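# Bend a rod into an upright arch in two sockets

## Task

Shape the rod into a standing arch so that each of its two ends sits in a separate socket on the board.

## Robot and tools

Robot: two arms, left_arm and right_arm, each with a two-finger gripper and a wrist camera. Scene frame: origin at table-top height midway between the nominal arm bases, +x out over the table, +z up, left_arm on the +y side. Arm names do not match image sides. Measured bases: left_arm at (+0.004, +0.262, 0) m, quat_wxyz (+1.000, 0, 0, +0.020); right_arm at (-0.024, -0.249, 0) m, quat_wxyz (+1.000, 0, 0, -0.003). A two-camera stand is fixed behind the arms. Loose objects may get brief external nudges.

Frames: each arm's hand pose, velocities, targets and wrist-camera pose are in that arm's own base frame. Fixed cameras and the table use the scene frame. Fingers point along the gripper's +z and open along its y. end_effector_position is the point between the pads, roughly 1 cm short of the tips. Printed pose can be wrong by a few cm, more at long reach.

Row layout (shared by execute_actions and move): one flat list of 14 numbers, each in [-1, 1], always covering both arms: dx, dy, dz, rx, ry, rz, opening for left_arm, then the same seven for right_arm. dx..rz are offsets, not poses: measured along that arm's base axes from its Hand target as it was when the action or move began; rx, ry, rz form one rotation vector about the Hand target position. Scale: 1.0 = 0.6 m or 180 degrees. A translation longer than 1.0 may be shortened along its direction. Opening is absolute: +1 fully open (0.094 m), -1 closed. Sending zeros for an arm's six pose numbers re-commands its current Hand target; a 0 in the opening slot is a real command, so repeat the current opening to leave fingers alone.

execute_actions(actions, cameras): actions is a list of actions; each action is up to 15 rows, one per 1/30 s step; a short action holds its final row for the remaining steps. All rows of one action count from that action's starting Hand target, so repeating an offset in a new action moves further. Images come back only if actions is empty or cameras names them (["all"], a list of names, or []); an unknown name invalidates the call.

move(target, speed, blend, opening_speed, grip_force, blocking, cameras): target is one 14-number row or a list of up to 15 rows, every row an offset from the same starting Hand targets. Paths are straight, end together, last 0.5 s at least and are cut at 10 s. speed in m/s, 0.002 to 2.9, default 0.25 (turn rate up to twice that in rad/s), one value or one per target. blend in m rounds corners in a list; 0 stops at each. opening_speed: rate of opening change per second on the -1..+1 scale, at least 0.2. grip_force: newtons per pad, 10 to 50, one value or one per arm; persists; lower values close slowly. blocking=false returns after about 0.5 s while motion continues. Paths ignore obstacles and the other arm; grippers lag and can overshoot, especially near full reach. Avoid passing near an arm's own base (it can flip the shoulder). The result adds a move: line: done, off_target, moving, held or fault, plus limits (paced = pose clipped, held = steps withheld). Done means within 10 mm and 2 degrees; neither done nor off_target tells you about contact.

wait(seconds 0 to 10): lets time pass holding commands. stop(): brakes a running move. zoom_image(camera, region [x0, y0, x1, y1] pixels, at most 504 square) enlarges part of the newest image from cam_high, cam_low, cam_left_wrist or cam_right_wrist (all 504x504). finished_scene(scene): ends the current scene by its number; irreversible; the arch must stand on its own afterward.

Results: Hand target is the last commanded pose after clipping; next offsets start there. The gripper often rests short; an all-zero action asks again, and a remaining gap can be sent as an offset. Orientation commands are clipped to 40 degrees from measured each step. Friction and weight can leave the hand low, short or tilted, and small moves can misfire, so check position and orientation after each move. Tool commands lists present commands. grip_measured is the finger opening on the command scale (reads up to ~2.5 mm wide when empty; narrower than a hard part under squeeze). Pad force rises about 1 N per 0.001 below first contact, then jumps to the force limit. To release, command clearly above grip_measured. grip_effort_nm is a smoothed motor effort (negative closes), not pad force. Joint velocities may say within noise. Joint torques follow Joint positions order without the gripper; joints 1-3 wrap at ±28 N m.

Joint ranges (rad): waist -2.618..3.054, shoulder 0..3.142, elbow 0..3.142 (straight 2.901), wrist pitch -1.571..1.571, wrist yaw -1.571..1.571, wrist roll -2.094..2.094.

Avoid: dropping the rod or releasing it while it moves, anything leaving the table, fast impacts on fixed or heavy items, pressing hard, arms or grippers touching each other (the clearance check does not guard grippers or wrist cameras), one gripper closing on the other's fingers, strain on camera cables, and pushing into unreachable poses. An arm blocked by contact keeps pushing until you command its target back past the gripper. Motors heat when loaded, stretched or straining: MOTOR HOT appears at 75 °C, at 90 °C an OVER-TEMPERATURE FAULT folds and disables that arm, at 100 °C it drops.

Each tool is called after ">>>" as name(argument=value, ...) on one line, values as JSON.

## Session

>>> execute_actions(actions=[])

>>> zoom_image(camera="cam_low", region=[90, 200, 490, 330])

>>> zoom_image(camera="cam_high", region=[140, 180, 340, 460])

Scene clock: 0.00 s.
left_arm: end_effector_position=(+0.3938, +0.0227, +0.0755) grip_measured=+1.000 grip_effort_nm=n/a end_effector_quat_wxyz=(+0.560, -0.043, +0.827, -0.003) | right_arm: end_effector_position=(+0.4020, +0.0073, +0.1011) grip_measured=+1.000 grip_effort_nm=n/a end_effector_quat_wxyz=(+0.585, +0.001, +0.811, +0.020)
Joint positions: left_arm=[0.065 1.585 0.365 0.838 0.017 -0.049 0.094] | right_arm=[0.008 1.536 0.391 0.825 -0.024 0.026 0.094]
Joint velocities: within noise
Joint torques (N m): no reading
Heat: left arm: 34 °C; right arm: 35 °C.
Hand target: left_arm +0.3979, +0.0231, +0.0852; +0.572, -0.042, +0.819, -0.002 | right_arm +0.4030, +0.0073, +0.1034; +0.587, +0.001, +0.809, +0.020
Tool commands: left_gripper/opening=+1.0 right_gripper/opening=+1.0

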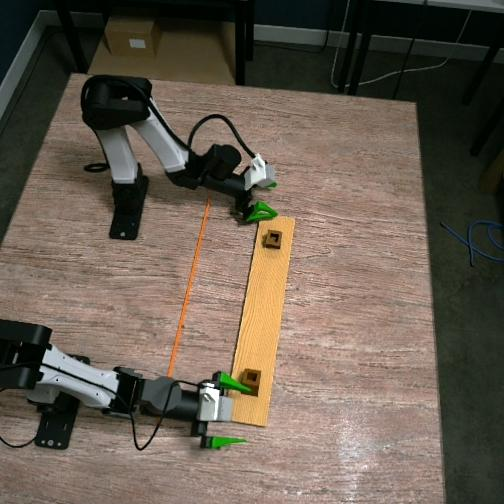

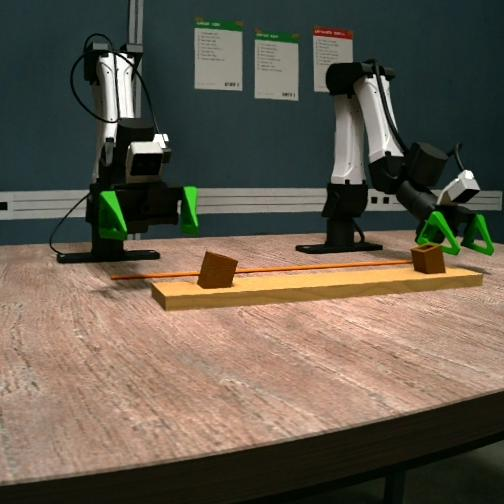

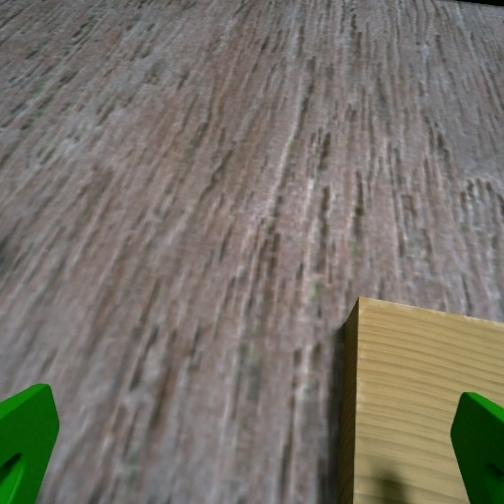

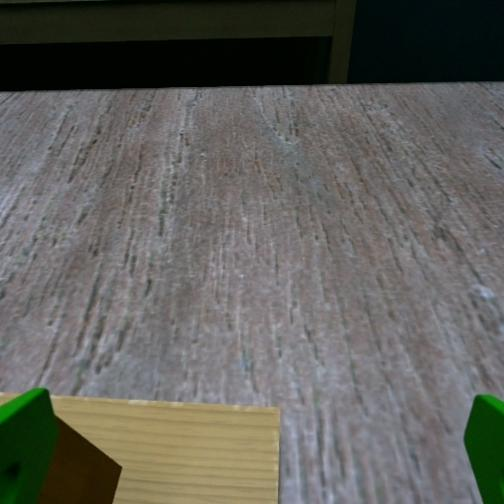

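Scaled by 1.260 from the camera's 504x504 image, which has a finer 720x720 frame.

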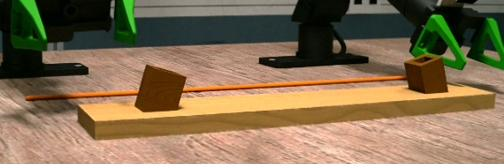

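Scaled by 1.800 from the camera's 504x504 image, which has a finer 720x720 frame.

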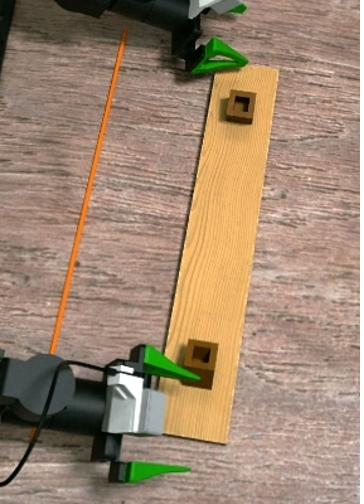

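>>> move(target=[[-0.1,-0.03,0.16,0,0,0,0.2,-0.1,0,0.15,0,0,0,0.2],[-0.283,-0.19,0.042,0.327,0.291,-0.488,0.2,-0.315,0.053,0.012,-0.319,0.3,0.426,0.2]], blend=[0.03,0], speed=0.3, cameras=["all"])

Scene clock: 11.73 s.
left_arm: end_effector_position=(+0.2270, -0.0901, +0.1055) grip_measured=+0.201 grip_effort_nm=-0.05 end_effector_quat_wxyz=(+0.004, +0.737, +0.676, -0.003) | right_arm: end_effector_position=(+0.2098, +0.0383, +0.1059) grip_measured=+0.202 grip_effort_nm=-0.13 end_effector_quat_wxyz=(-0.003, +0.698, -0.716, -0.004)
Joint positions: left_arm=[-0.372 1.464 1.135 -1.237 0.008 1.283 0.056] | right_arm=[0.173 1.347 1.039 -1.262 -0.009 -1.372 0.056]
Joint torques (N m): left_arm=[-0.18 -3.58 8.08 0.07 0.18 0.14] | right_arm=[0.77 -2.88 9.8 0.21 0.12 -0.04]
Heat: left arm: 35 °C; right arm: 37 °C.
Hand target: left_arm +0.2282, -0.0910, +0.1104; +0.000, +0.745, +0.667, +0.000 | right_arm +0.2140, +0.0391, +0.1106; +0.000, +0.705, -0.709, +0.000
Off the commanded pose: left_arm 0.005 m, 2 deg | right_arm 0.006 m, 1 deg.
move: done

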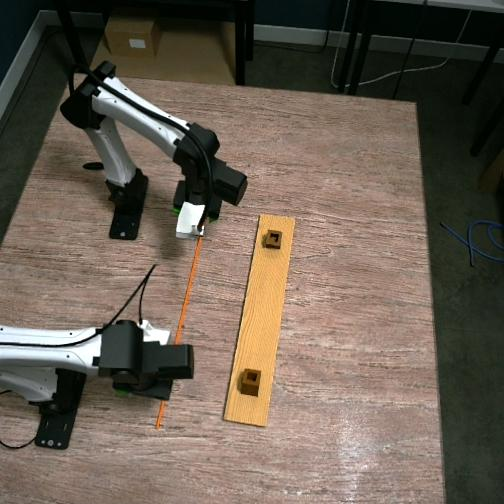

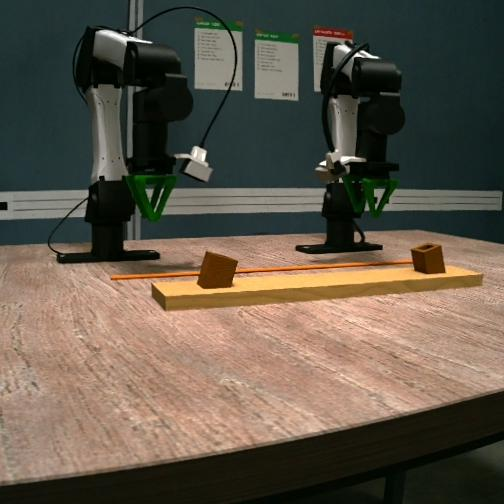

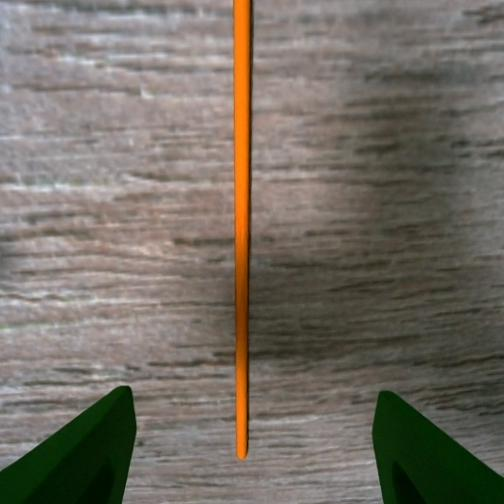

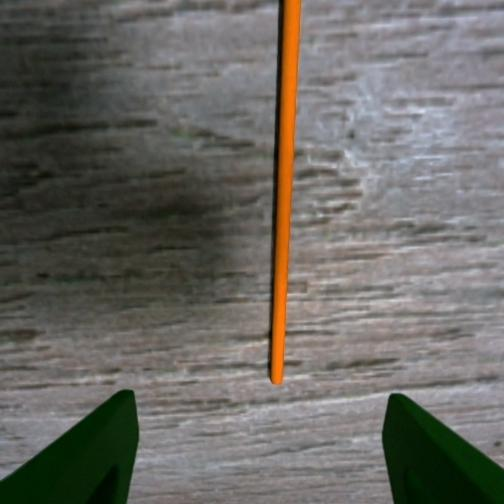

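>>> move(target=[[0.012,0.05,-0.12,0,0,0,0,0.013,0,-0.12,0,0,-0.012,0],[0.012,0.05,-0.158,0,0,0,0,0.013,0,-0.164,0,0,-0.012,0]], blend=[0.02,0], speed=[0.2,0.06], cameras=["all"])

>>> zoom_image(camera="cam_low", region=[90, 180, 480, 330])

Scene clock: 18.60 s.
left_arm: end_effector_position=(+0.2362, -0.0638, +0.0181) grip_measured=+0.001 grip_effort_nm=-0.05 end_effector_quat_wxyz=(+0.004, +0.742, +0.670, +0.002) | right_arm: end_effector_position=(+0.2252, +0.0408, +0.0194) grip_measured=+0.002 grip_effort_nm=-0.14 end_effector_quat_wxyz=(-0.010, +0.695, -0.719, +0.002)
Joint positions: left_arm=[-0.263 1.556 0.859 -0.864 0.002 1.409 0.047] | right_arm=[0.173 1.483 0.795 -0.864 -0.008 -1.363 0.047]
Joint torques (N m): left_arm=[1.17 -3.86 4.86 0.31 0.23 0.15] | right_arm=[0.27 -3.7 5 0.51 0.07 0.14]
Heat: left arm: 35 °C; right arm: 36 °C.
Hand target: left_arm +0.2354, -0.0610, +0.0157; +0.000, +0.745, +0.667, +0.000 | right_arm +0.2219, +0.0391, +0.0123; +0.000, +0.691, -0.722, +0.000
Off the commanded pose: left_arm 0.004 m, 1 deg | right_arm 0.008 m, 1 deg.
move: done; blend cut to 0.0132 m at target 1

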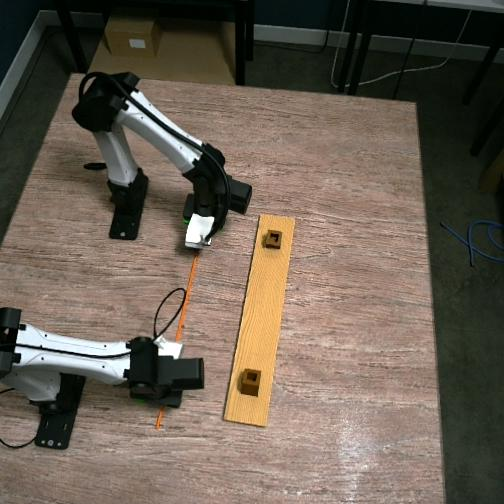

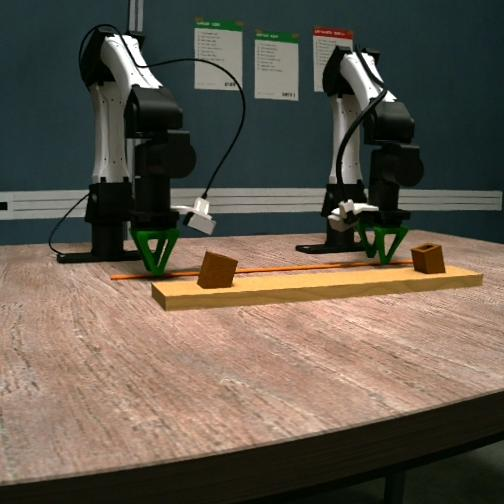

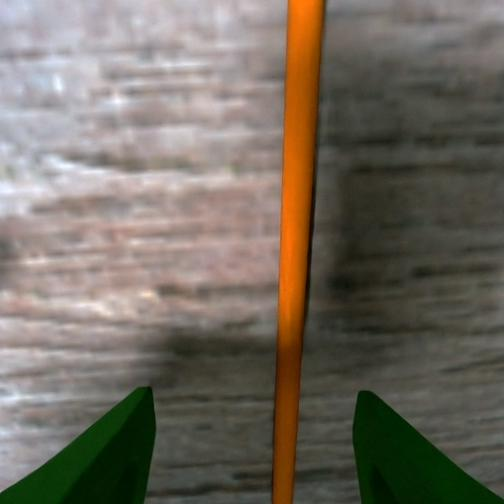

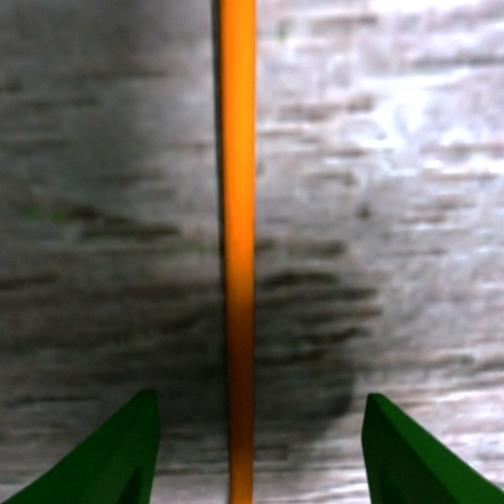

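Scaled by 1.292 from the camera's 504x504 image, which has a finer 720x720 frame.

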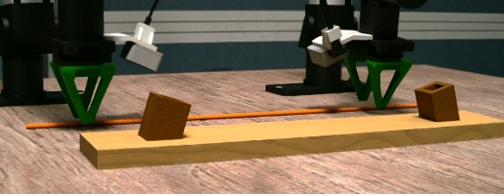

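>>> move(target=[[-0.013,0,0,0,0,-0.013,0,-0.006,0.027,0,0,0,0,0],[-0.013,0,-0.012,0,0,-0.013,0,-0.006,0.027,-0.014,0,0,0,0]], speed=0.06, cameras=["cam_left_wrist","cam_right_wrist"])

Scene clock: 22.17 s.
left_arm: end_effector_position=(+0.2271, -0.0613, +0.0102) grip_measured=+0.001 grip_effort_nm=-0.04 end_effector_quat_wxyz=(-0.005, +0.753, +0.658, -0.004) | right_arm: end_effector_position=(+0.2199, +0.0552, +0.0113) grip_measured=+0.002 grip_effort_nm=-0.13 end_effector_quat_wxyz=(-0.006, +0.693, -0.721, +0.000)
Joint positions: left_arm=[-0.263 1.556 0.824 -0.851 0.002 1.442 0.047] | right_arm=[0.241 1.499 0.774 -0.836 -0.007 -1.29 0.047]
Joint torques (N m): left_arm=[0.42 -4.93 3.81 0.48 0.23 0.15] | right_arm=[0.76 -3.63 4.81 0.6 0.06 0.15]
Heat: left arm: 35 °C; right arm: 36 °C.
Hand target: left_arm +0.2275, -0.0610, +0.0085; +0.000, +0.758, +0.652, +0.000 | right_arm +0.2182, +0.0553, +0.0039; +0.000, +0.691, -0.722, +0.000
Off the commanded pose: left_arm 0.002 m, 1 deg | right_arm 0.008 m, 1 deg.
move: done
Images, in order (width x height): cam_left_wrist 504x504, cam_right_wrist 504x504.

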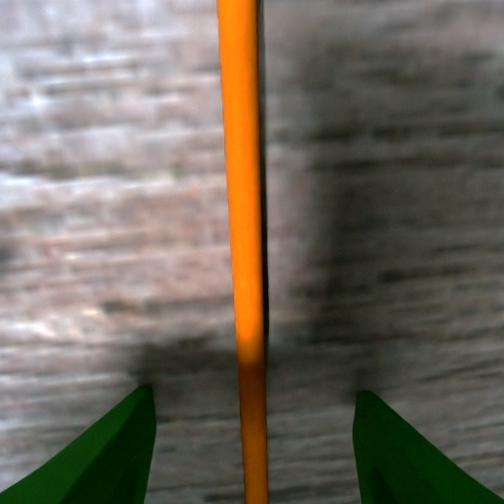

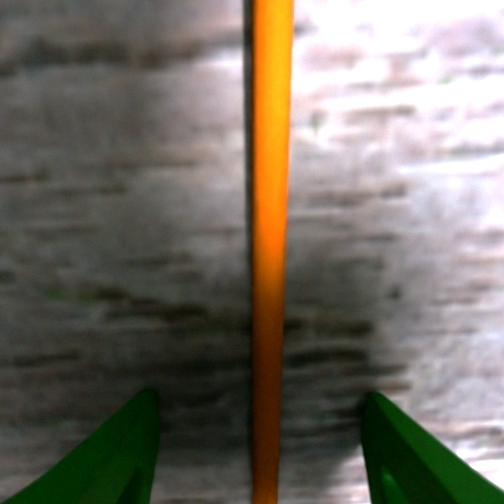

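>>> move(target=[0,0,0,0,0,0.005,-1,0,0,-0.002,0,0,-0.004,-1], speed=0.06, opening_speed=0.6, cameras=["cam_left_wrist","cam_right_wrist"])

Scene clock: 25.07 s.
left_arm: end_effector_position=(+0.2319, -0.0621, +0.0088) grip_measured=-0.913 grip_effort_nm=-0.97 end_effector_quat_wxyz=(+0.004, +0.753, +0.658, +0.003) | right_arm: end_effector_position=(+0.2228, +0.0559, +0.0114) grip_measured=-0.894 grip_effort_nm=-1.01 end_effector_quat_wxyz=(-0.011, +0.688, -0.725, +0.003)
Joint positions: left_arm=[-0.263 1.556 0.817 -0.822 -0.001 1.442 0.004] | right_arm=[0.241 1.499 0.774 -0.824 -0.007 -1.277 0.005]
Joint torques (N m): left_arm=[0.43 -4.97 4.4 0.22 0.25 -0.02] | right_arm=[0.75 -3.43 4.57 0.56 0.06 0.15]
Heat: left arm: 35 °C; right arm: 36 °C.
Hand target: left_arm +0.2275, -0.0610, +0.0085; +0.000, +0.753, +0.658, +0.000 | right_arm +0.2182, +0.0553, +0.0027; +0.000, +0.687, -0.727, +0.000
Off the commanded pose: left_arm 0.005 m, 1 deg | right_arm 0.010 m, 1 deg.
move: done
Images, in order (width x height): cam_left_wrist 504x504, cam_right_wrist 504x504.

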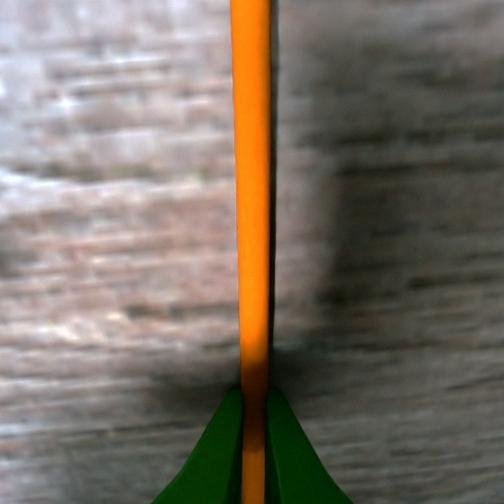

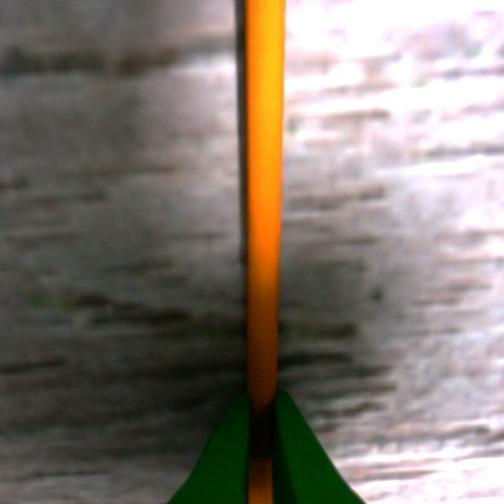

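>>> move(target=[[0,0,0.12,0,0,0,-1,0,0,0.13,0,0,0,-1],[0.263,0,0.45,-0.043,-0.44,0.016,-1,0.311,0,0.46,-0.0075,-0.44,0.018,-1],[0.263,0,0.45,-0.049,-0.498,0.018,-1,0.311,0,0.46,-0.0085,-0.5,0.02,-1]], speed=0.15, blend=[0.03,0.02,0], cameras=["all"])

Scene clock: 41.17 s.
left_arm: end_effector_position=(+0.3835, -0.0634, +0.2785) grip_measured=-0.914 grip_effort_nm=-1.01 end_effector_quat_wxyz=(+0.519, +0.516, +0.488, +0.476) | right_arm: end_effector_position=(+0.4032, +0.0568, +0.2856) grip_measured=-0.895 grip_effort_nm=-1.04 end_effector_quat_wxyz=(+0.507, -0.505, +0.494, -0.495)
Joint positions: left_arm=[-0.238 1.094 0.584 0.502 -0.167 1.554 0.004] | right_arm=[0.227 1.181 0.648 0.536 0.204 -1.571 0.005]
Joint torques (N m): left_arm=[0.81 -1.66 6.68 2.22 0.12 0.11] | right_arm=[-0.51 -2.88 6.9 2.22 -0.02 0.09]
Heat: left arm: 36 °C; right arm: 37 °C.
Hand target: left_arm +0.3853, -0.0609, +0.2784; +0.515, +0.515, +0.484, +0.485 | right_arm +0.4049, +0.0552, +0.2787; +0.506, -0.506, +0.494, -0.494
Off the commanded pose: left_arm 0.003 m, 1 deg | right_arm 0.007 m, 0 deg.
move: done

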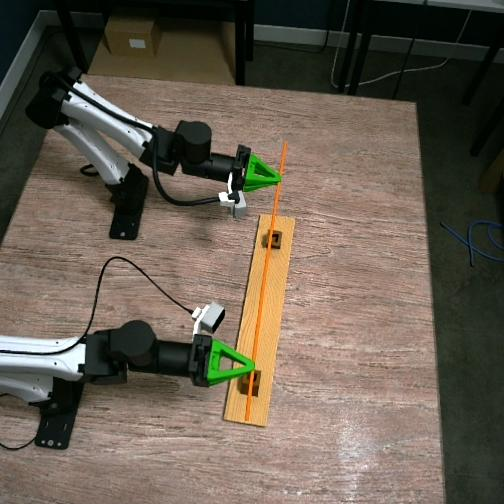

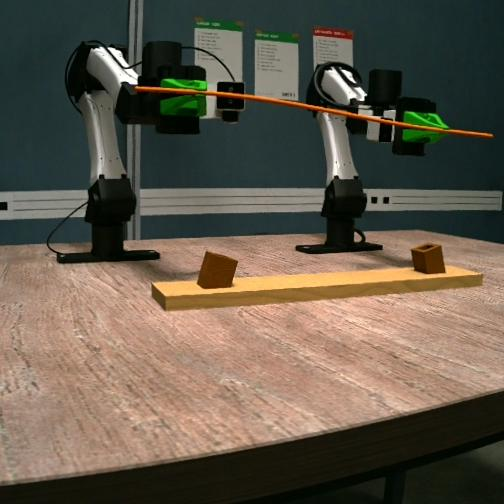

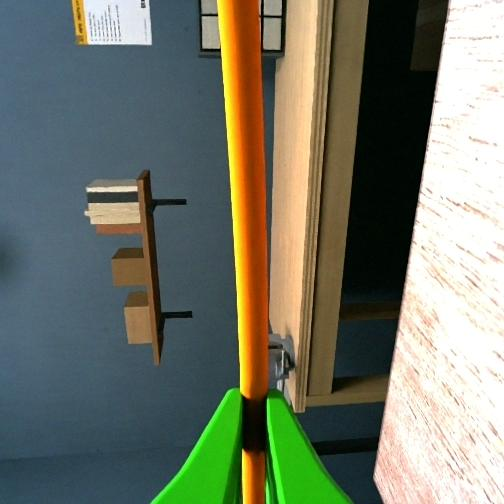

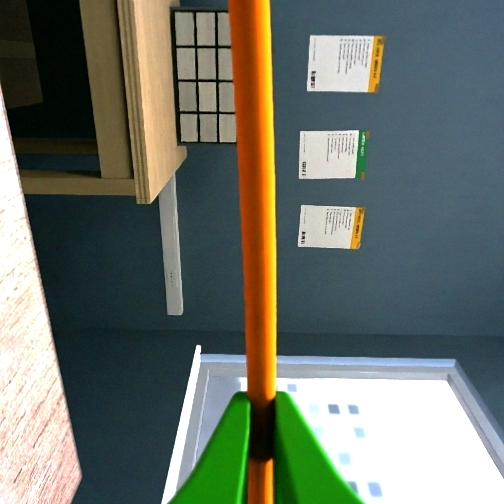

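>>> move(target=[[0,-0.025,0,-0.139,0.009,0,-1,0,0.01,0,0.139,0.003,0,-1],[0,-0.065,0,-0.278,0.018,0,-1,0,0.04,0,0.278,0.006,0,-1],[0,-0.13,0,-0.444,0.015,0,-1,0,0.1,0,0.444,0.0,0,-1]], speed=0.15, blend=[0.01,0.01,0], cameras=["all"])

>>> zoom_image(camera="cam_high", region=[180, 190, 310, 440])

Scene clock: 50.53 s.
left_arm: end_effector_position=(+0.3822, -0.1251, +0.2556) grip_measured=-0.914 grip_effort_nm=-1.01 end_effector_quat_wxyz=(+0.687, +0.100, +0.713, +0.096) | right_arm: end_effector_position=(+0.4009, +0.0997, +0.2588) grip_measured=-0.895 grip_effort_nm=-1.04 end_effector_quat_wxyz=(+0.682, -0.087, +0.717, -0.114)
Joint positions: left_arm=[-0.54 1.251 0.608 0.599 -0.539 0.256 0.004] | right_arm=[0.442 1.28 0.648 0.582 0.486 -0.263 0.005]
Joint torques (N m): left_arm=[-1.22 -2.81 9.92 2.4 0.4 -0.82] | right_arm=[1.65 -3.79 10.58 2.46 -0.23 0.77]
Heat: left arm: 36 °C; right arm: 40 °C.
Hand target: left_arm +0.3853, -0.1390, +0.2785; +0.715, +0.074, +0.693, +0.049 | right_arm +0.4049, +0.1153, +0.2786; +0.713, -0.063, +0.696, -0.062
Off the commanded pose: left_arm 0.027 m, 7 deg | right_arm 0.026 m, 8 deg.
move: off_target (left_arm, right_arm)

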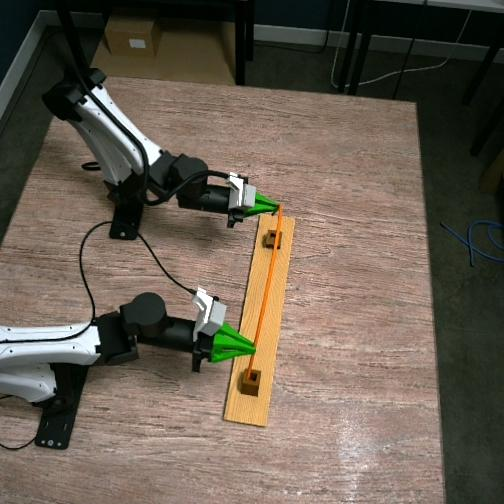

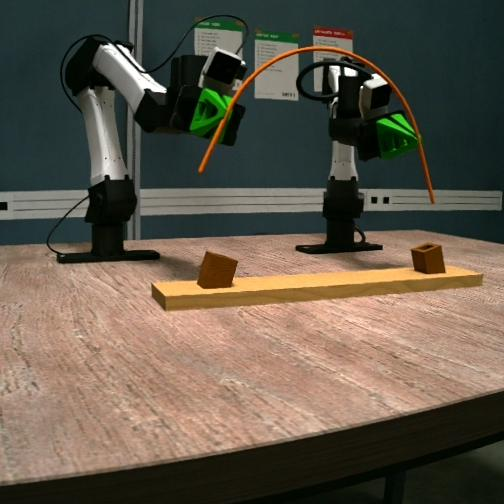

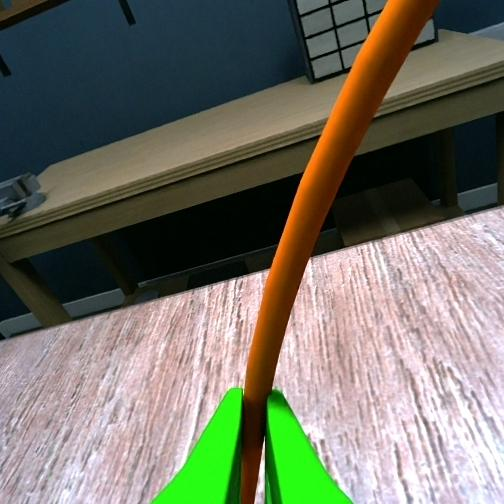

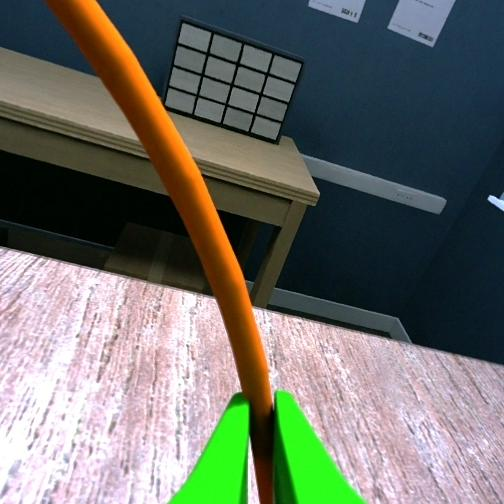

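Scaled by 2.016 from the camera's 504x504 image, which has a finer 720x720 frame.

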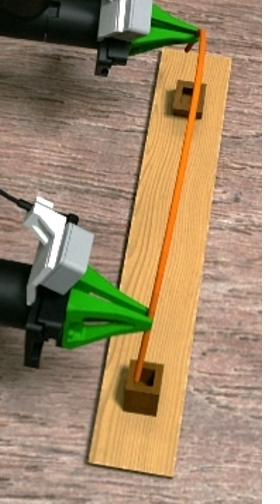

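>>> move(target=[[0.01,-0.06,0.02,0,-0.02,0,-1,0.01,0.035,0.02,0,-0.025,0.01,-1],[0.01,-0.06,-0.1,0,-0.02,0,-1,0.01,0.035,-0.1,0,-0.025,0.01,-1]], speed=0.12, blend=[0.01,0], cameras=["cam_high","cam_low"])

>>> zoom_image(camera="cam_high", region=[180, 190, 310, 440])

>>> zoom_image(camera="cam_low", region=[380, 180, 480, 280])

>>> zoom_image(camera="cam_low", region=[170, 200, 270, 300])

Scene clock: 56.63 s.
left_arm: end_effector_position=(+0.3947, -0.1472, +0.2112) grip_measured=-0.914 grip_effort_nm=-1.01 end_effector_quat_wxyz=(+0.719, +0.052, +0.685, +0.102) | right_arm: end_effector_position=(+0.4130, +0.1050, +0.2171) grip_measured=-0.895 grip_effort_nm=-1.04 end_effector_quat_wxyz=(+0.723, -0.044, +0.680, -0.115)
Joint positions: left_arm=[-0.622 1.582 0.54 1.113 -0.686 0.263 0.004] | right_arm=[0.467 1.561 0.532 1.113 0.559 -0.267 0.005]
Joint torques (N m): left_arm=[-2.84 -4.29 6 2.22 0.93 -0.32] | right_arm=[3.08 -4.92 6.08 2.34 -0.83 0.45]
Heat: left arm: 37 °C; right arm: 41 °C.
Hand target: left_arm +0.3913, -0.1749, +0.2185; +0.736, +0.073, +0.671, +0.052 | right_arm +0.4109, +0.1363, +0.2186; +0.740, -0.072, +0.667, -0.053
Off the commanded pose: left_arm 0.029 m, 7 deg | right_arm 0.031 m, 8 deg.
move: off_target (left_arm, right_arm)
Images, in order (width x height): cam_high 504x504, cam_low 504x504.

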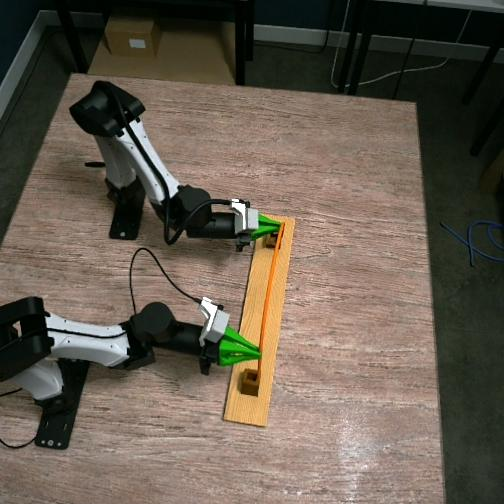

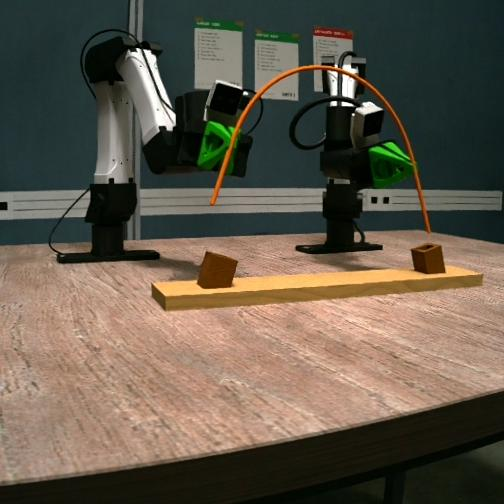

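Scaled by 2.016 from the camera's 504x504 image, which has a finer 720x720 frame.

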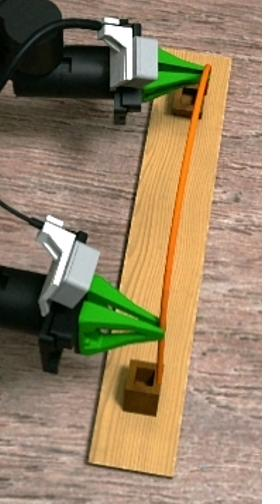

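Scaled by 5.040 from the camera's 504x504 image, which has a finer 720x720 frame.

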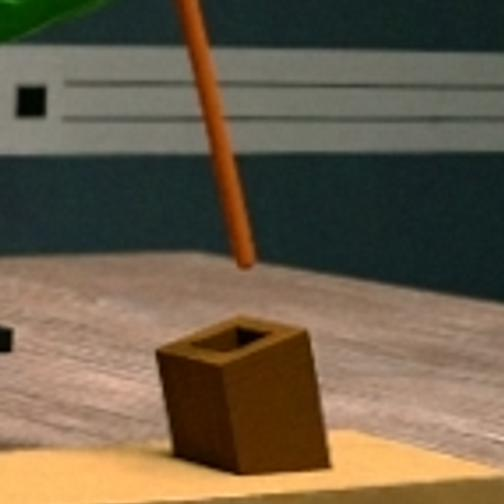

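Scaled by 5.040 from the camera's 504x504 image, which has a finer 720x720 frame.

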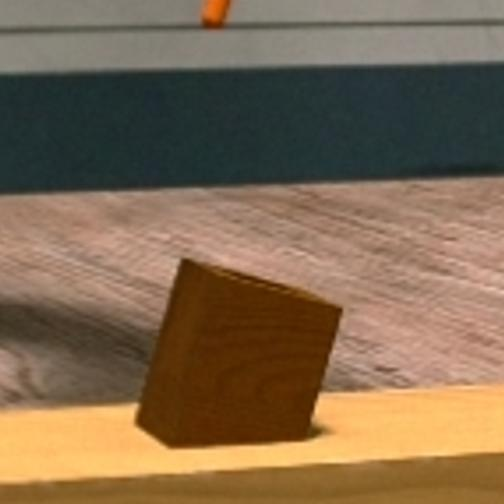

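>>> move(target=[-0.022,-0.025,-0.05,0,0.008,0,-1,-0.02,0.045,-0.045,0.01,0.01,0,-1], speed=0.12, cameras=["cam_high","cam_low"])

>>> zoom_image(camera="cam_high", region=[200, 330, 300, 430])

>>> zoom_image(camera="cam_high", region=[220, 190, 320, 290])

>>> zoom_image(camera="cam_low", region=[380, 180, 480, 280])

>>> zoom_image(camera="cam_low", region=[170, 200, 270, 300])

Scene clock: 61.20 s.
left_arm: end_effector_position=(+0.3826, -0.1532, +0.1843) grip_measured=-0.914 grip_effort_nm=-1.01 end_effector_quat_wxyz=(+0.711, +0.038, +0.692, +0.115) | right_arm: end_effector_position=(+0.4007, +0.1227, +0.1918) grip_measured=-0.895 grip_effort_nm=-1.04 end_effector_quat_wxyz=(+0.712, -0.019, +0.691, -0.121)
Joint positions: left_arm=[-0.686 1.672 0.5 1.227 -0.791 0.253 0.004] | right_arm=[0.572 1.648 0.511 1.195 0.711 -0.234 0.005]
Joint torques (N m): left_arm=[-3.89 -4.36 5.2 2.11 1.22 -0.34] | right_arm=[3.84 -5.08 5.6 2.2 -1.12 0.5]
Heat: left arm: 37 °C; right arm: 43 °C.
Hand target: left_arm +0.3781, -0.1899, +0.1884; +0.728, +0.074, +0.680, +0.051 | right_arm +0.3989, +0.1634, +0.1917; +0.731, -0.061, +0.679, -0.041
Off the commanded pose: left_arm 0.037 m, 9 deg | right_arm 0.041 m, 11 deg.
move: off_target (left_arm, right_arm)
Images, in order (width x height): cam_high 504x504, cam_low 504x504.

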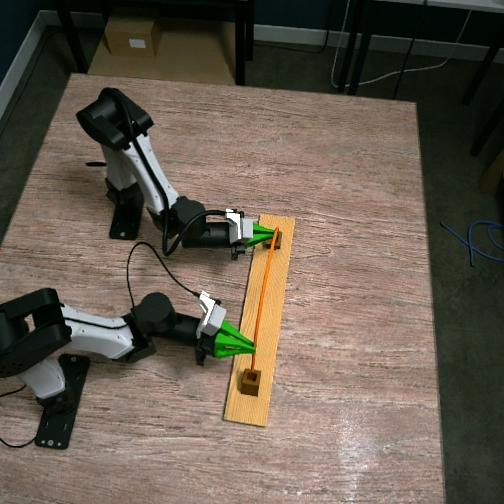

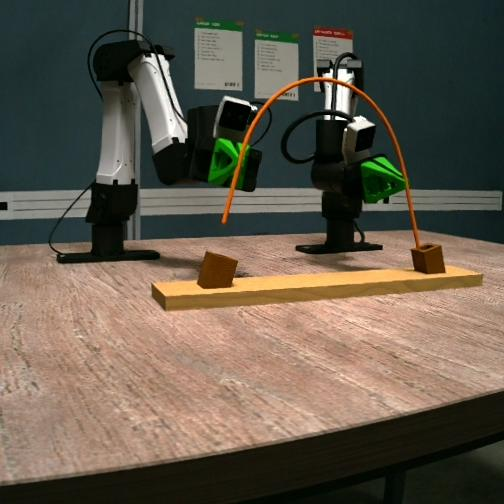

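Scaled by 5.040 from the camera's 504x504 image, which has a finer 720x720 frame.

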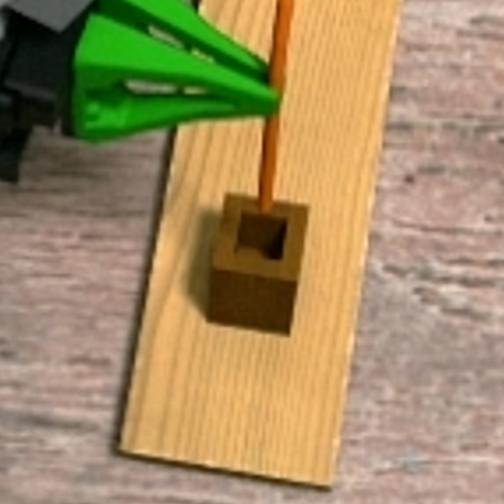

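Scaled by 5.040 from the camera's 504x504 image, which has a finer 720x720 frame.

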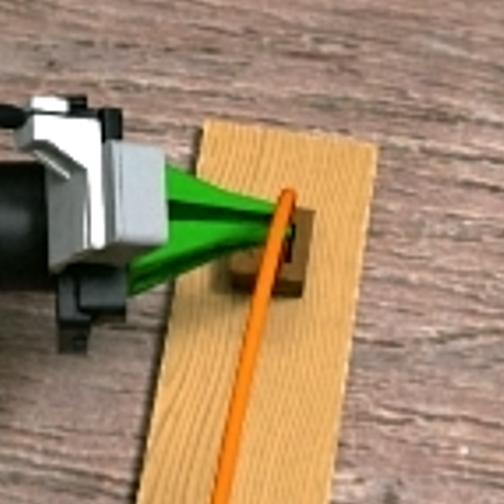

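Scaled by 5.040 from the camera's 504x504 image, which has a finer 720x720 frame.

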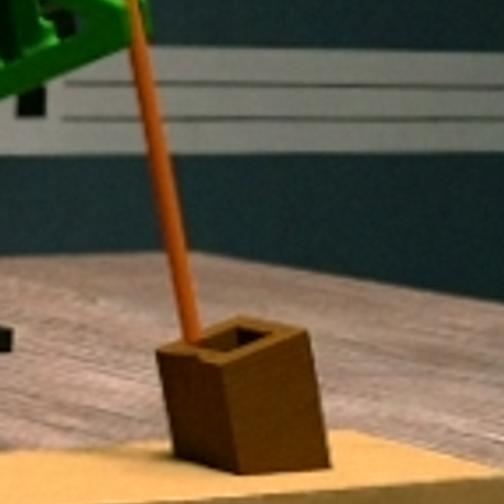

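Scaled by 5.040 from the camera's 504x504 image, which has a finer 720x720 frame.

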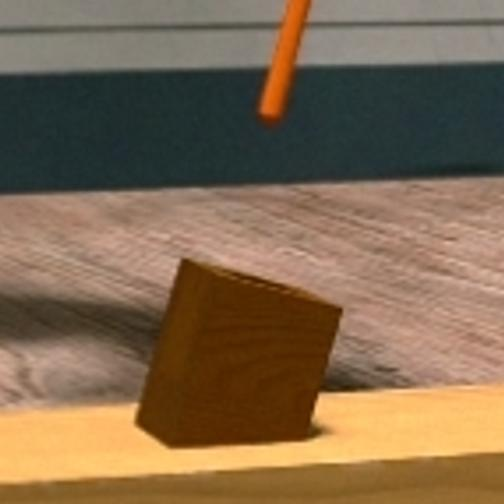

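>>> move(target=[0.0,0.035,0.02,0,0,0,-1,0,-0.004,-0.04,0,0,0,-1], speed=0.1, cameras=["cam_high","cam_low"])

>>> zoom_image(camera="cam_high", region=[200, 330, 300, 430])

>>> zoom_image(camera="cam_high", region=[220, 190, 320, 290])

>>> zoom_image(camera="cam_low", region=[380, 180, 480, 280])

>>> zoom_image(camera="cam_low", region=[170, 200, 270, 300])

Scene clock: 65.67 s.
left_arm: end_effector_position=(+0.3797, -0.1436, +0.1838) grip_measured=-0.914 grip_effort_nm=-1.01 end_effector_quat_wxyz=(+0.705, +0.050, +0.698, +0.115) | right_arm: end_effector_position=(+0.3997, +0.1239, +0.1667) grip_measured=-0.895 grip_effort_nm=-1.04 end_effector_quat_wxyz=(+0.712, -0.020, +0.692, -0.117)
Joint positions: left_arm=[-0.657 1.616 0.465 1.181 -0.745 0.253 0.004] | right_arm=[0.575 1.759 0.479 1.336 0.708 -0.227 0.005]
Joint torques (N m): left_arm=[-1.17 -7.28 5.52 1.99 1.32 -0.36] | right_arm=[3.03 -5.52 5 2.2 -1.16 0.43]
Heat: left arm: 37 °C; right arm: 44 °C.
Hand target: left_arm +0.3781, -0.1689, +0.2004; +0.728, +0.074, +0.680, +0.051 | right_arm +0.3989, +0.1609, +0.1676; +0.731, -0.061, +0.679, -0.041
Off the commanded pose: left_arm 0.030 m, 8 deg | right_arm 0.037 m, 10 deg.
move: off_target (left_arm, right_arm)
Images, in order (width x height): cam_high 504x504, cam_low 504x504.

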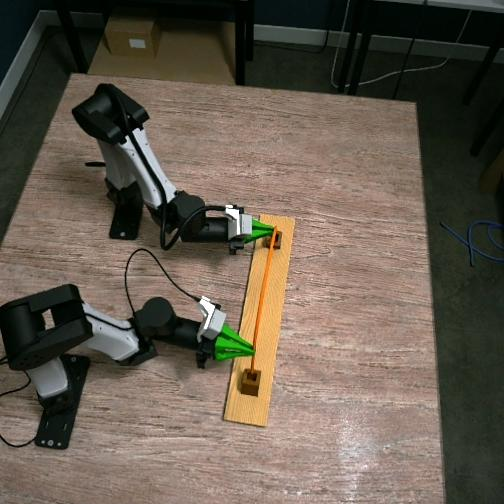

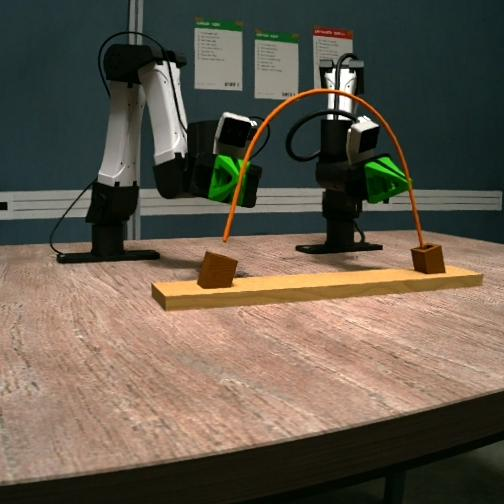

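Scaled by 5.040 from the camera's 504x504 image, which has a finer 720x720 frame.

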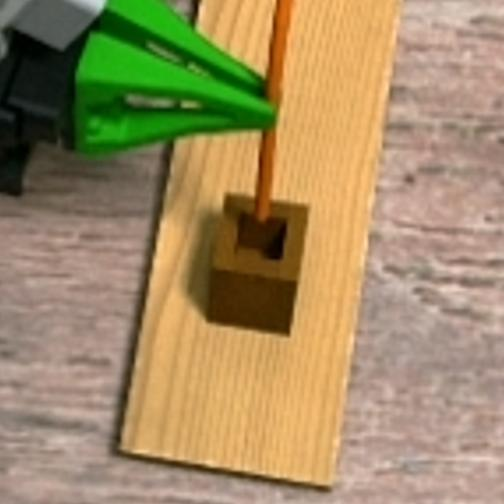

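Scaled by 5.040 from the camera's 504x504 image, which has a finer 720x720 frame.

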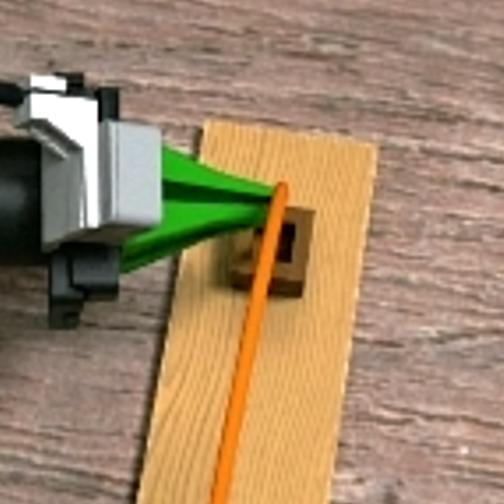

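Scaled by 5.040 from the camera's 504x504 image, which has a finer 720x720 frame.

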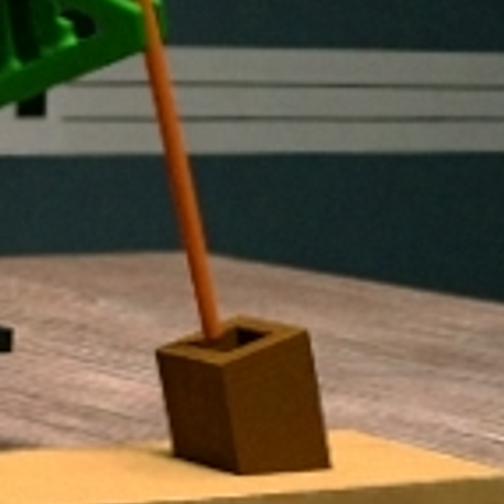

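Scaled by 5.040 from the camera's 504x504 image, which has a finer 720x720 frame.

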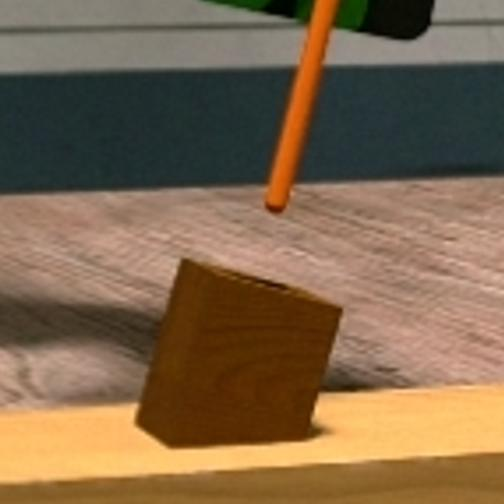

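>>> move(target=[[0.004,0.03,0.0,0,0,0,-1,0,-0.01,-0.045,0,0,0,-1],[0.004,0.034,-0.035,0,0,0,-1,0,-0.016,-0.07,0,0,0,-1]], speed=0.08, blend=[0.005,0], cameras=["cam_high","cam_low"])

>>> zoom_image(camera="cam_high", region=[200, 330, 300, 430])

>>> zoom_image(camera="cam_high", region=[210, 200, 320, 400])

>>> zoom_image(camera="cam_low", region=[380, 180, 480, 280])

>>> zoom_image(camera="cam_low", region=[170, 200, 270, 300])

Scene clock: 70.33 s.
left_arm: end_effector_position=(+0.3795, -0.1285, +0.1678) grip_measured=-0.914 grip_effort_nm=-1.01 end_effector_quat_wxyz=(+0.703, +0.066, +0.700, +0.107) | right_arm: end_effector_position=(+0.3989, +0.1241, +0.1221) grip_measured=-0.895 grip_effort_nm=-1.04 end_effector_quat_wxyz=(+0.699, -0.037, +0.705, -0.115)
Joint positions: left_arm=[-0.592 1.638 0.398 1.254 -0.649 0.254 0.004] | right_arm=[0.565 1.934 0.445 1.494 0.675 -0.219 0.005]
Joint torques (N m): left_arm=[-0.59 -4.03 5.23 2.47 1.07 -0.5] | right_arm=[1.5 -5.98 3.78 2.42 -1.06 0.56]
Heat: left arm: 37 °C; right arm: 45 °C.
Hand target: left_arm +0.3805, -0.1485, +0.1794; +0.728, +0.074, +0.680, +0.051 | right_arm +0.3988, +0.1513, +0.1256; +0.731, -0.061, +0.679, -0.041
Off the commanded pose: left_arm 0.023 m, 7 deg | right_arm 0.027 m, 10 deg.
joint sent to its limit (right arm) — joint 4 (wrist pitch), upper limit. The joint targets still meet the commanded pose.
move: off_target (left_arm, right_arm)
Images, in order (width x height): cam_high 504x504, cam_low 504x504.

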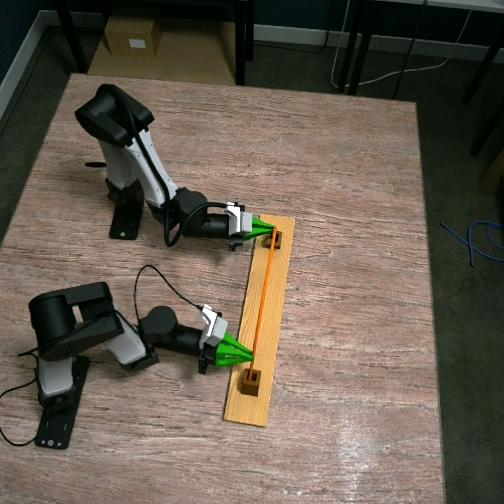

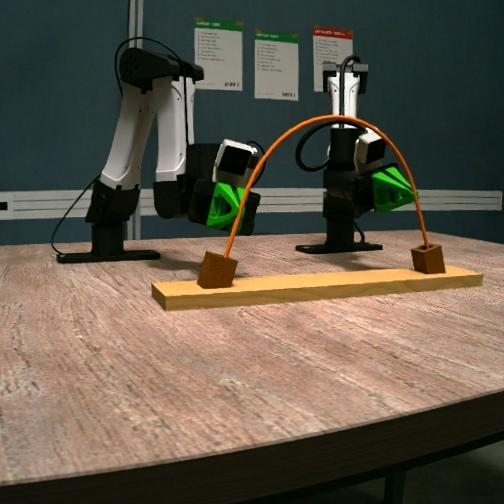

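Scaled by 5.040 from the camera's 504x504 image, which has a finer 720x720 frame.

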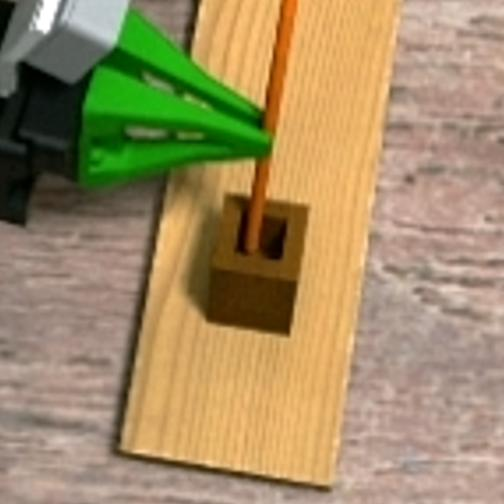

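Scaled by 2.520 from the camera's 504x504 image, which has a finer 720x720 frame.

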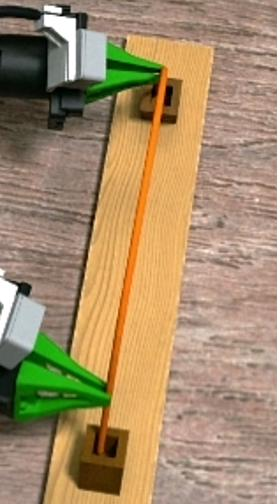

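Scaled by 5.040 from the camera's 504x504 image, which has a finer 720x720 frame.

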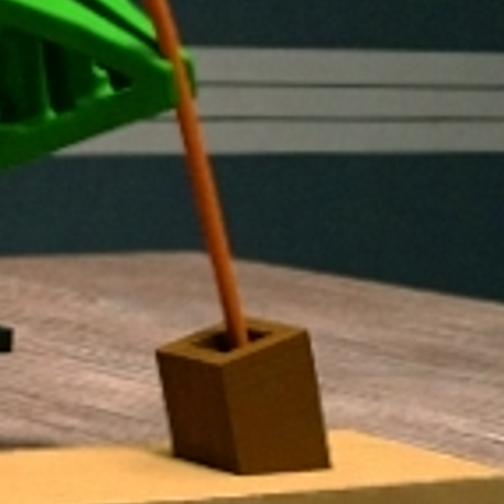

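Scaled by 5.040 from the camera's 504x504 image, which has a finer 720x720 frame.

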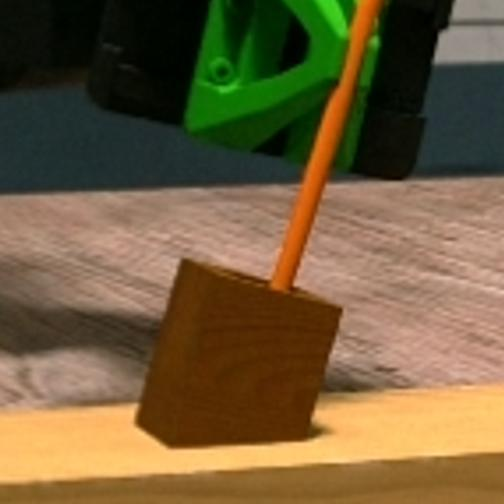

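>>> move(target=[0.0,0.015,-0.045,0,0,0,-1,0.004,-0.012,-0.012,0,0,0,-1], speed=0.05, cameras=["cam_high","cam_low"])

>>> zoom_image(camera="cam_high", region=[210, 200, 320, 400])

>>> zoom_image(camera="cam_low", region=[170, 100, 470, 300])

Scene clock: 73.53 s.
left_arm: end_effector_position=(+0.3814, -0.1271, +0.1555) grip_measured=-0.914 grip_effort_nm=-1.01 end_effector_quat_wxyz=(+0.720, +0.065, +0.685, +0.093) | right_arm: end_effector_position=(+0.4027, +0.1215, +0.1166) grip_measured=-0.895 grip_effort_nm=-1.04 end_effector_quat_wxyz=(+0.696, -0.043, +0.708, -0.108)
Joint positions: left_arm=[-0.569 1.769 0.369 1.465 -0.602 0.26 0.004] | right_arm=[0.541 1.948 0.445 1.494 0.634 -0.209 0.005]
Joint torques (N m): left_arm=[0.03 -3.17 3.21 2.22 0.9 -0.59] | right_arm=[1.24 -6.04 3.23 2.43 -0.92 0.56]
Heat: left arm: 37 °C; right arm: 46 °C.
Hand target: left_arm +0.3805, -0.1396, +0.1525; +0.728, +0.074, +0.680, +0.051 | right_arm +0.4012, +0.1441, +0.1184; +0.731, -0.061, +0.679, -0.041
Off the commanded pose: left_arm 0.013 m, 5 deg | right_arm 0.023 m, 9 deg.
joint sent to its limit (right arm) — joint 4 (wrist pitch), upper limit. The joint targets are off in orientation, not in position.
move: off_target (left_arm, right_arm)
Images, in order (width x height): cam_high 504x504, cam_low 504x504.

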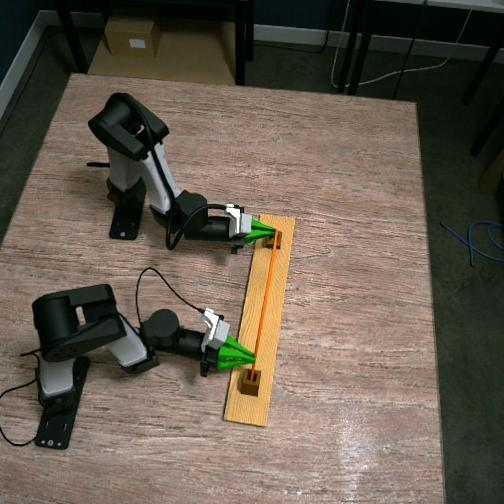

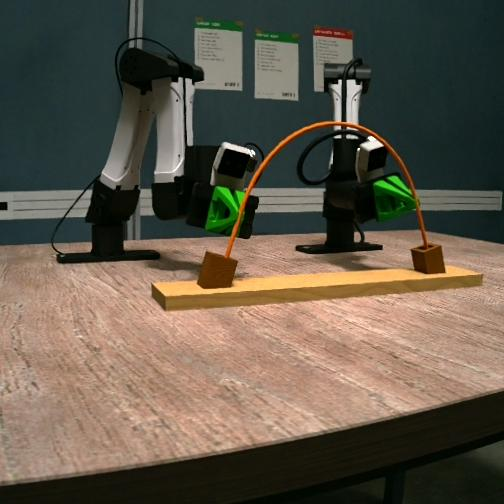

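Scaled by 2.520 from the camera's 504x504 image, which has a finer 720x720 frame.

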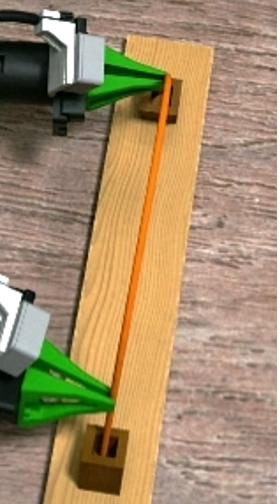

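Scaled by 1.680 from the camera's 504x504 image, which has a finer 720x720 frame.

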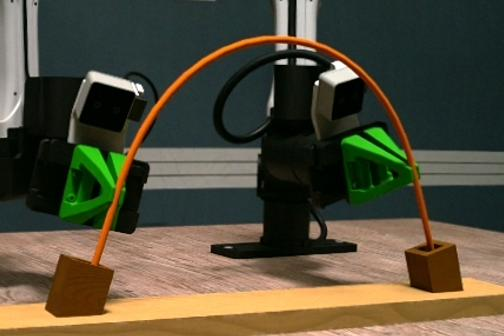

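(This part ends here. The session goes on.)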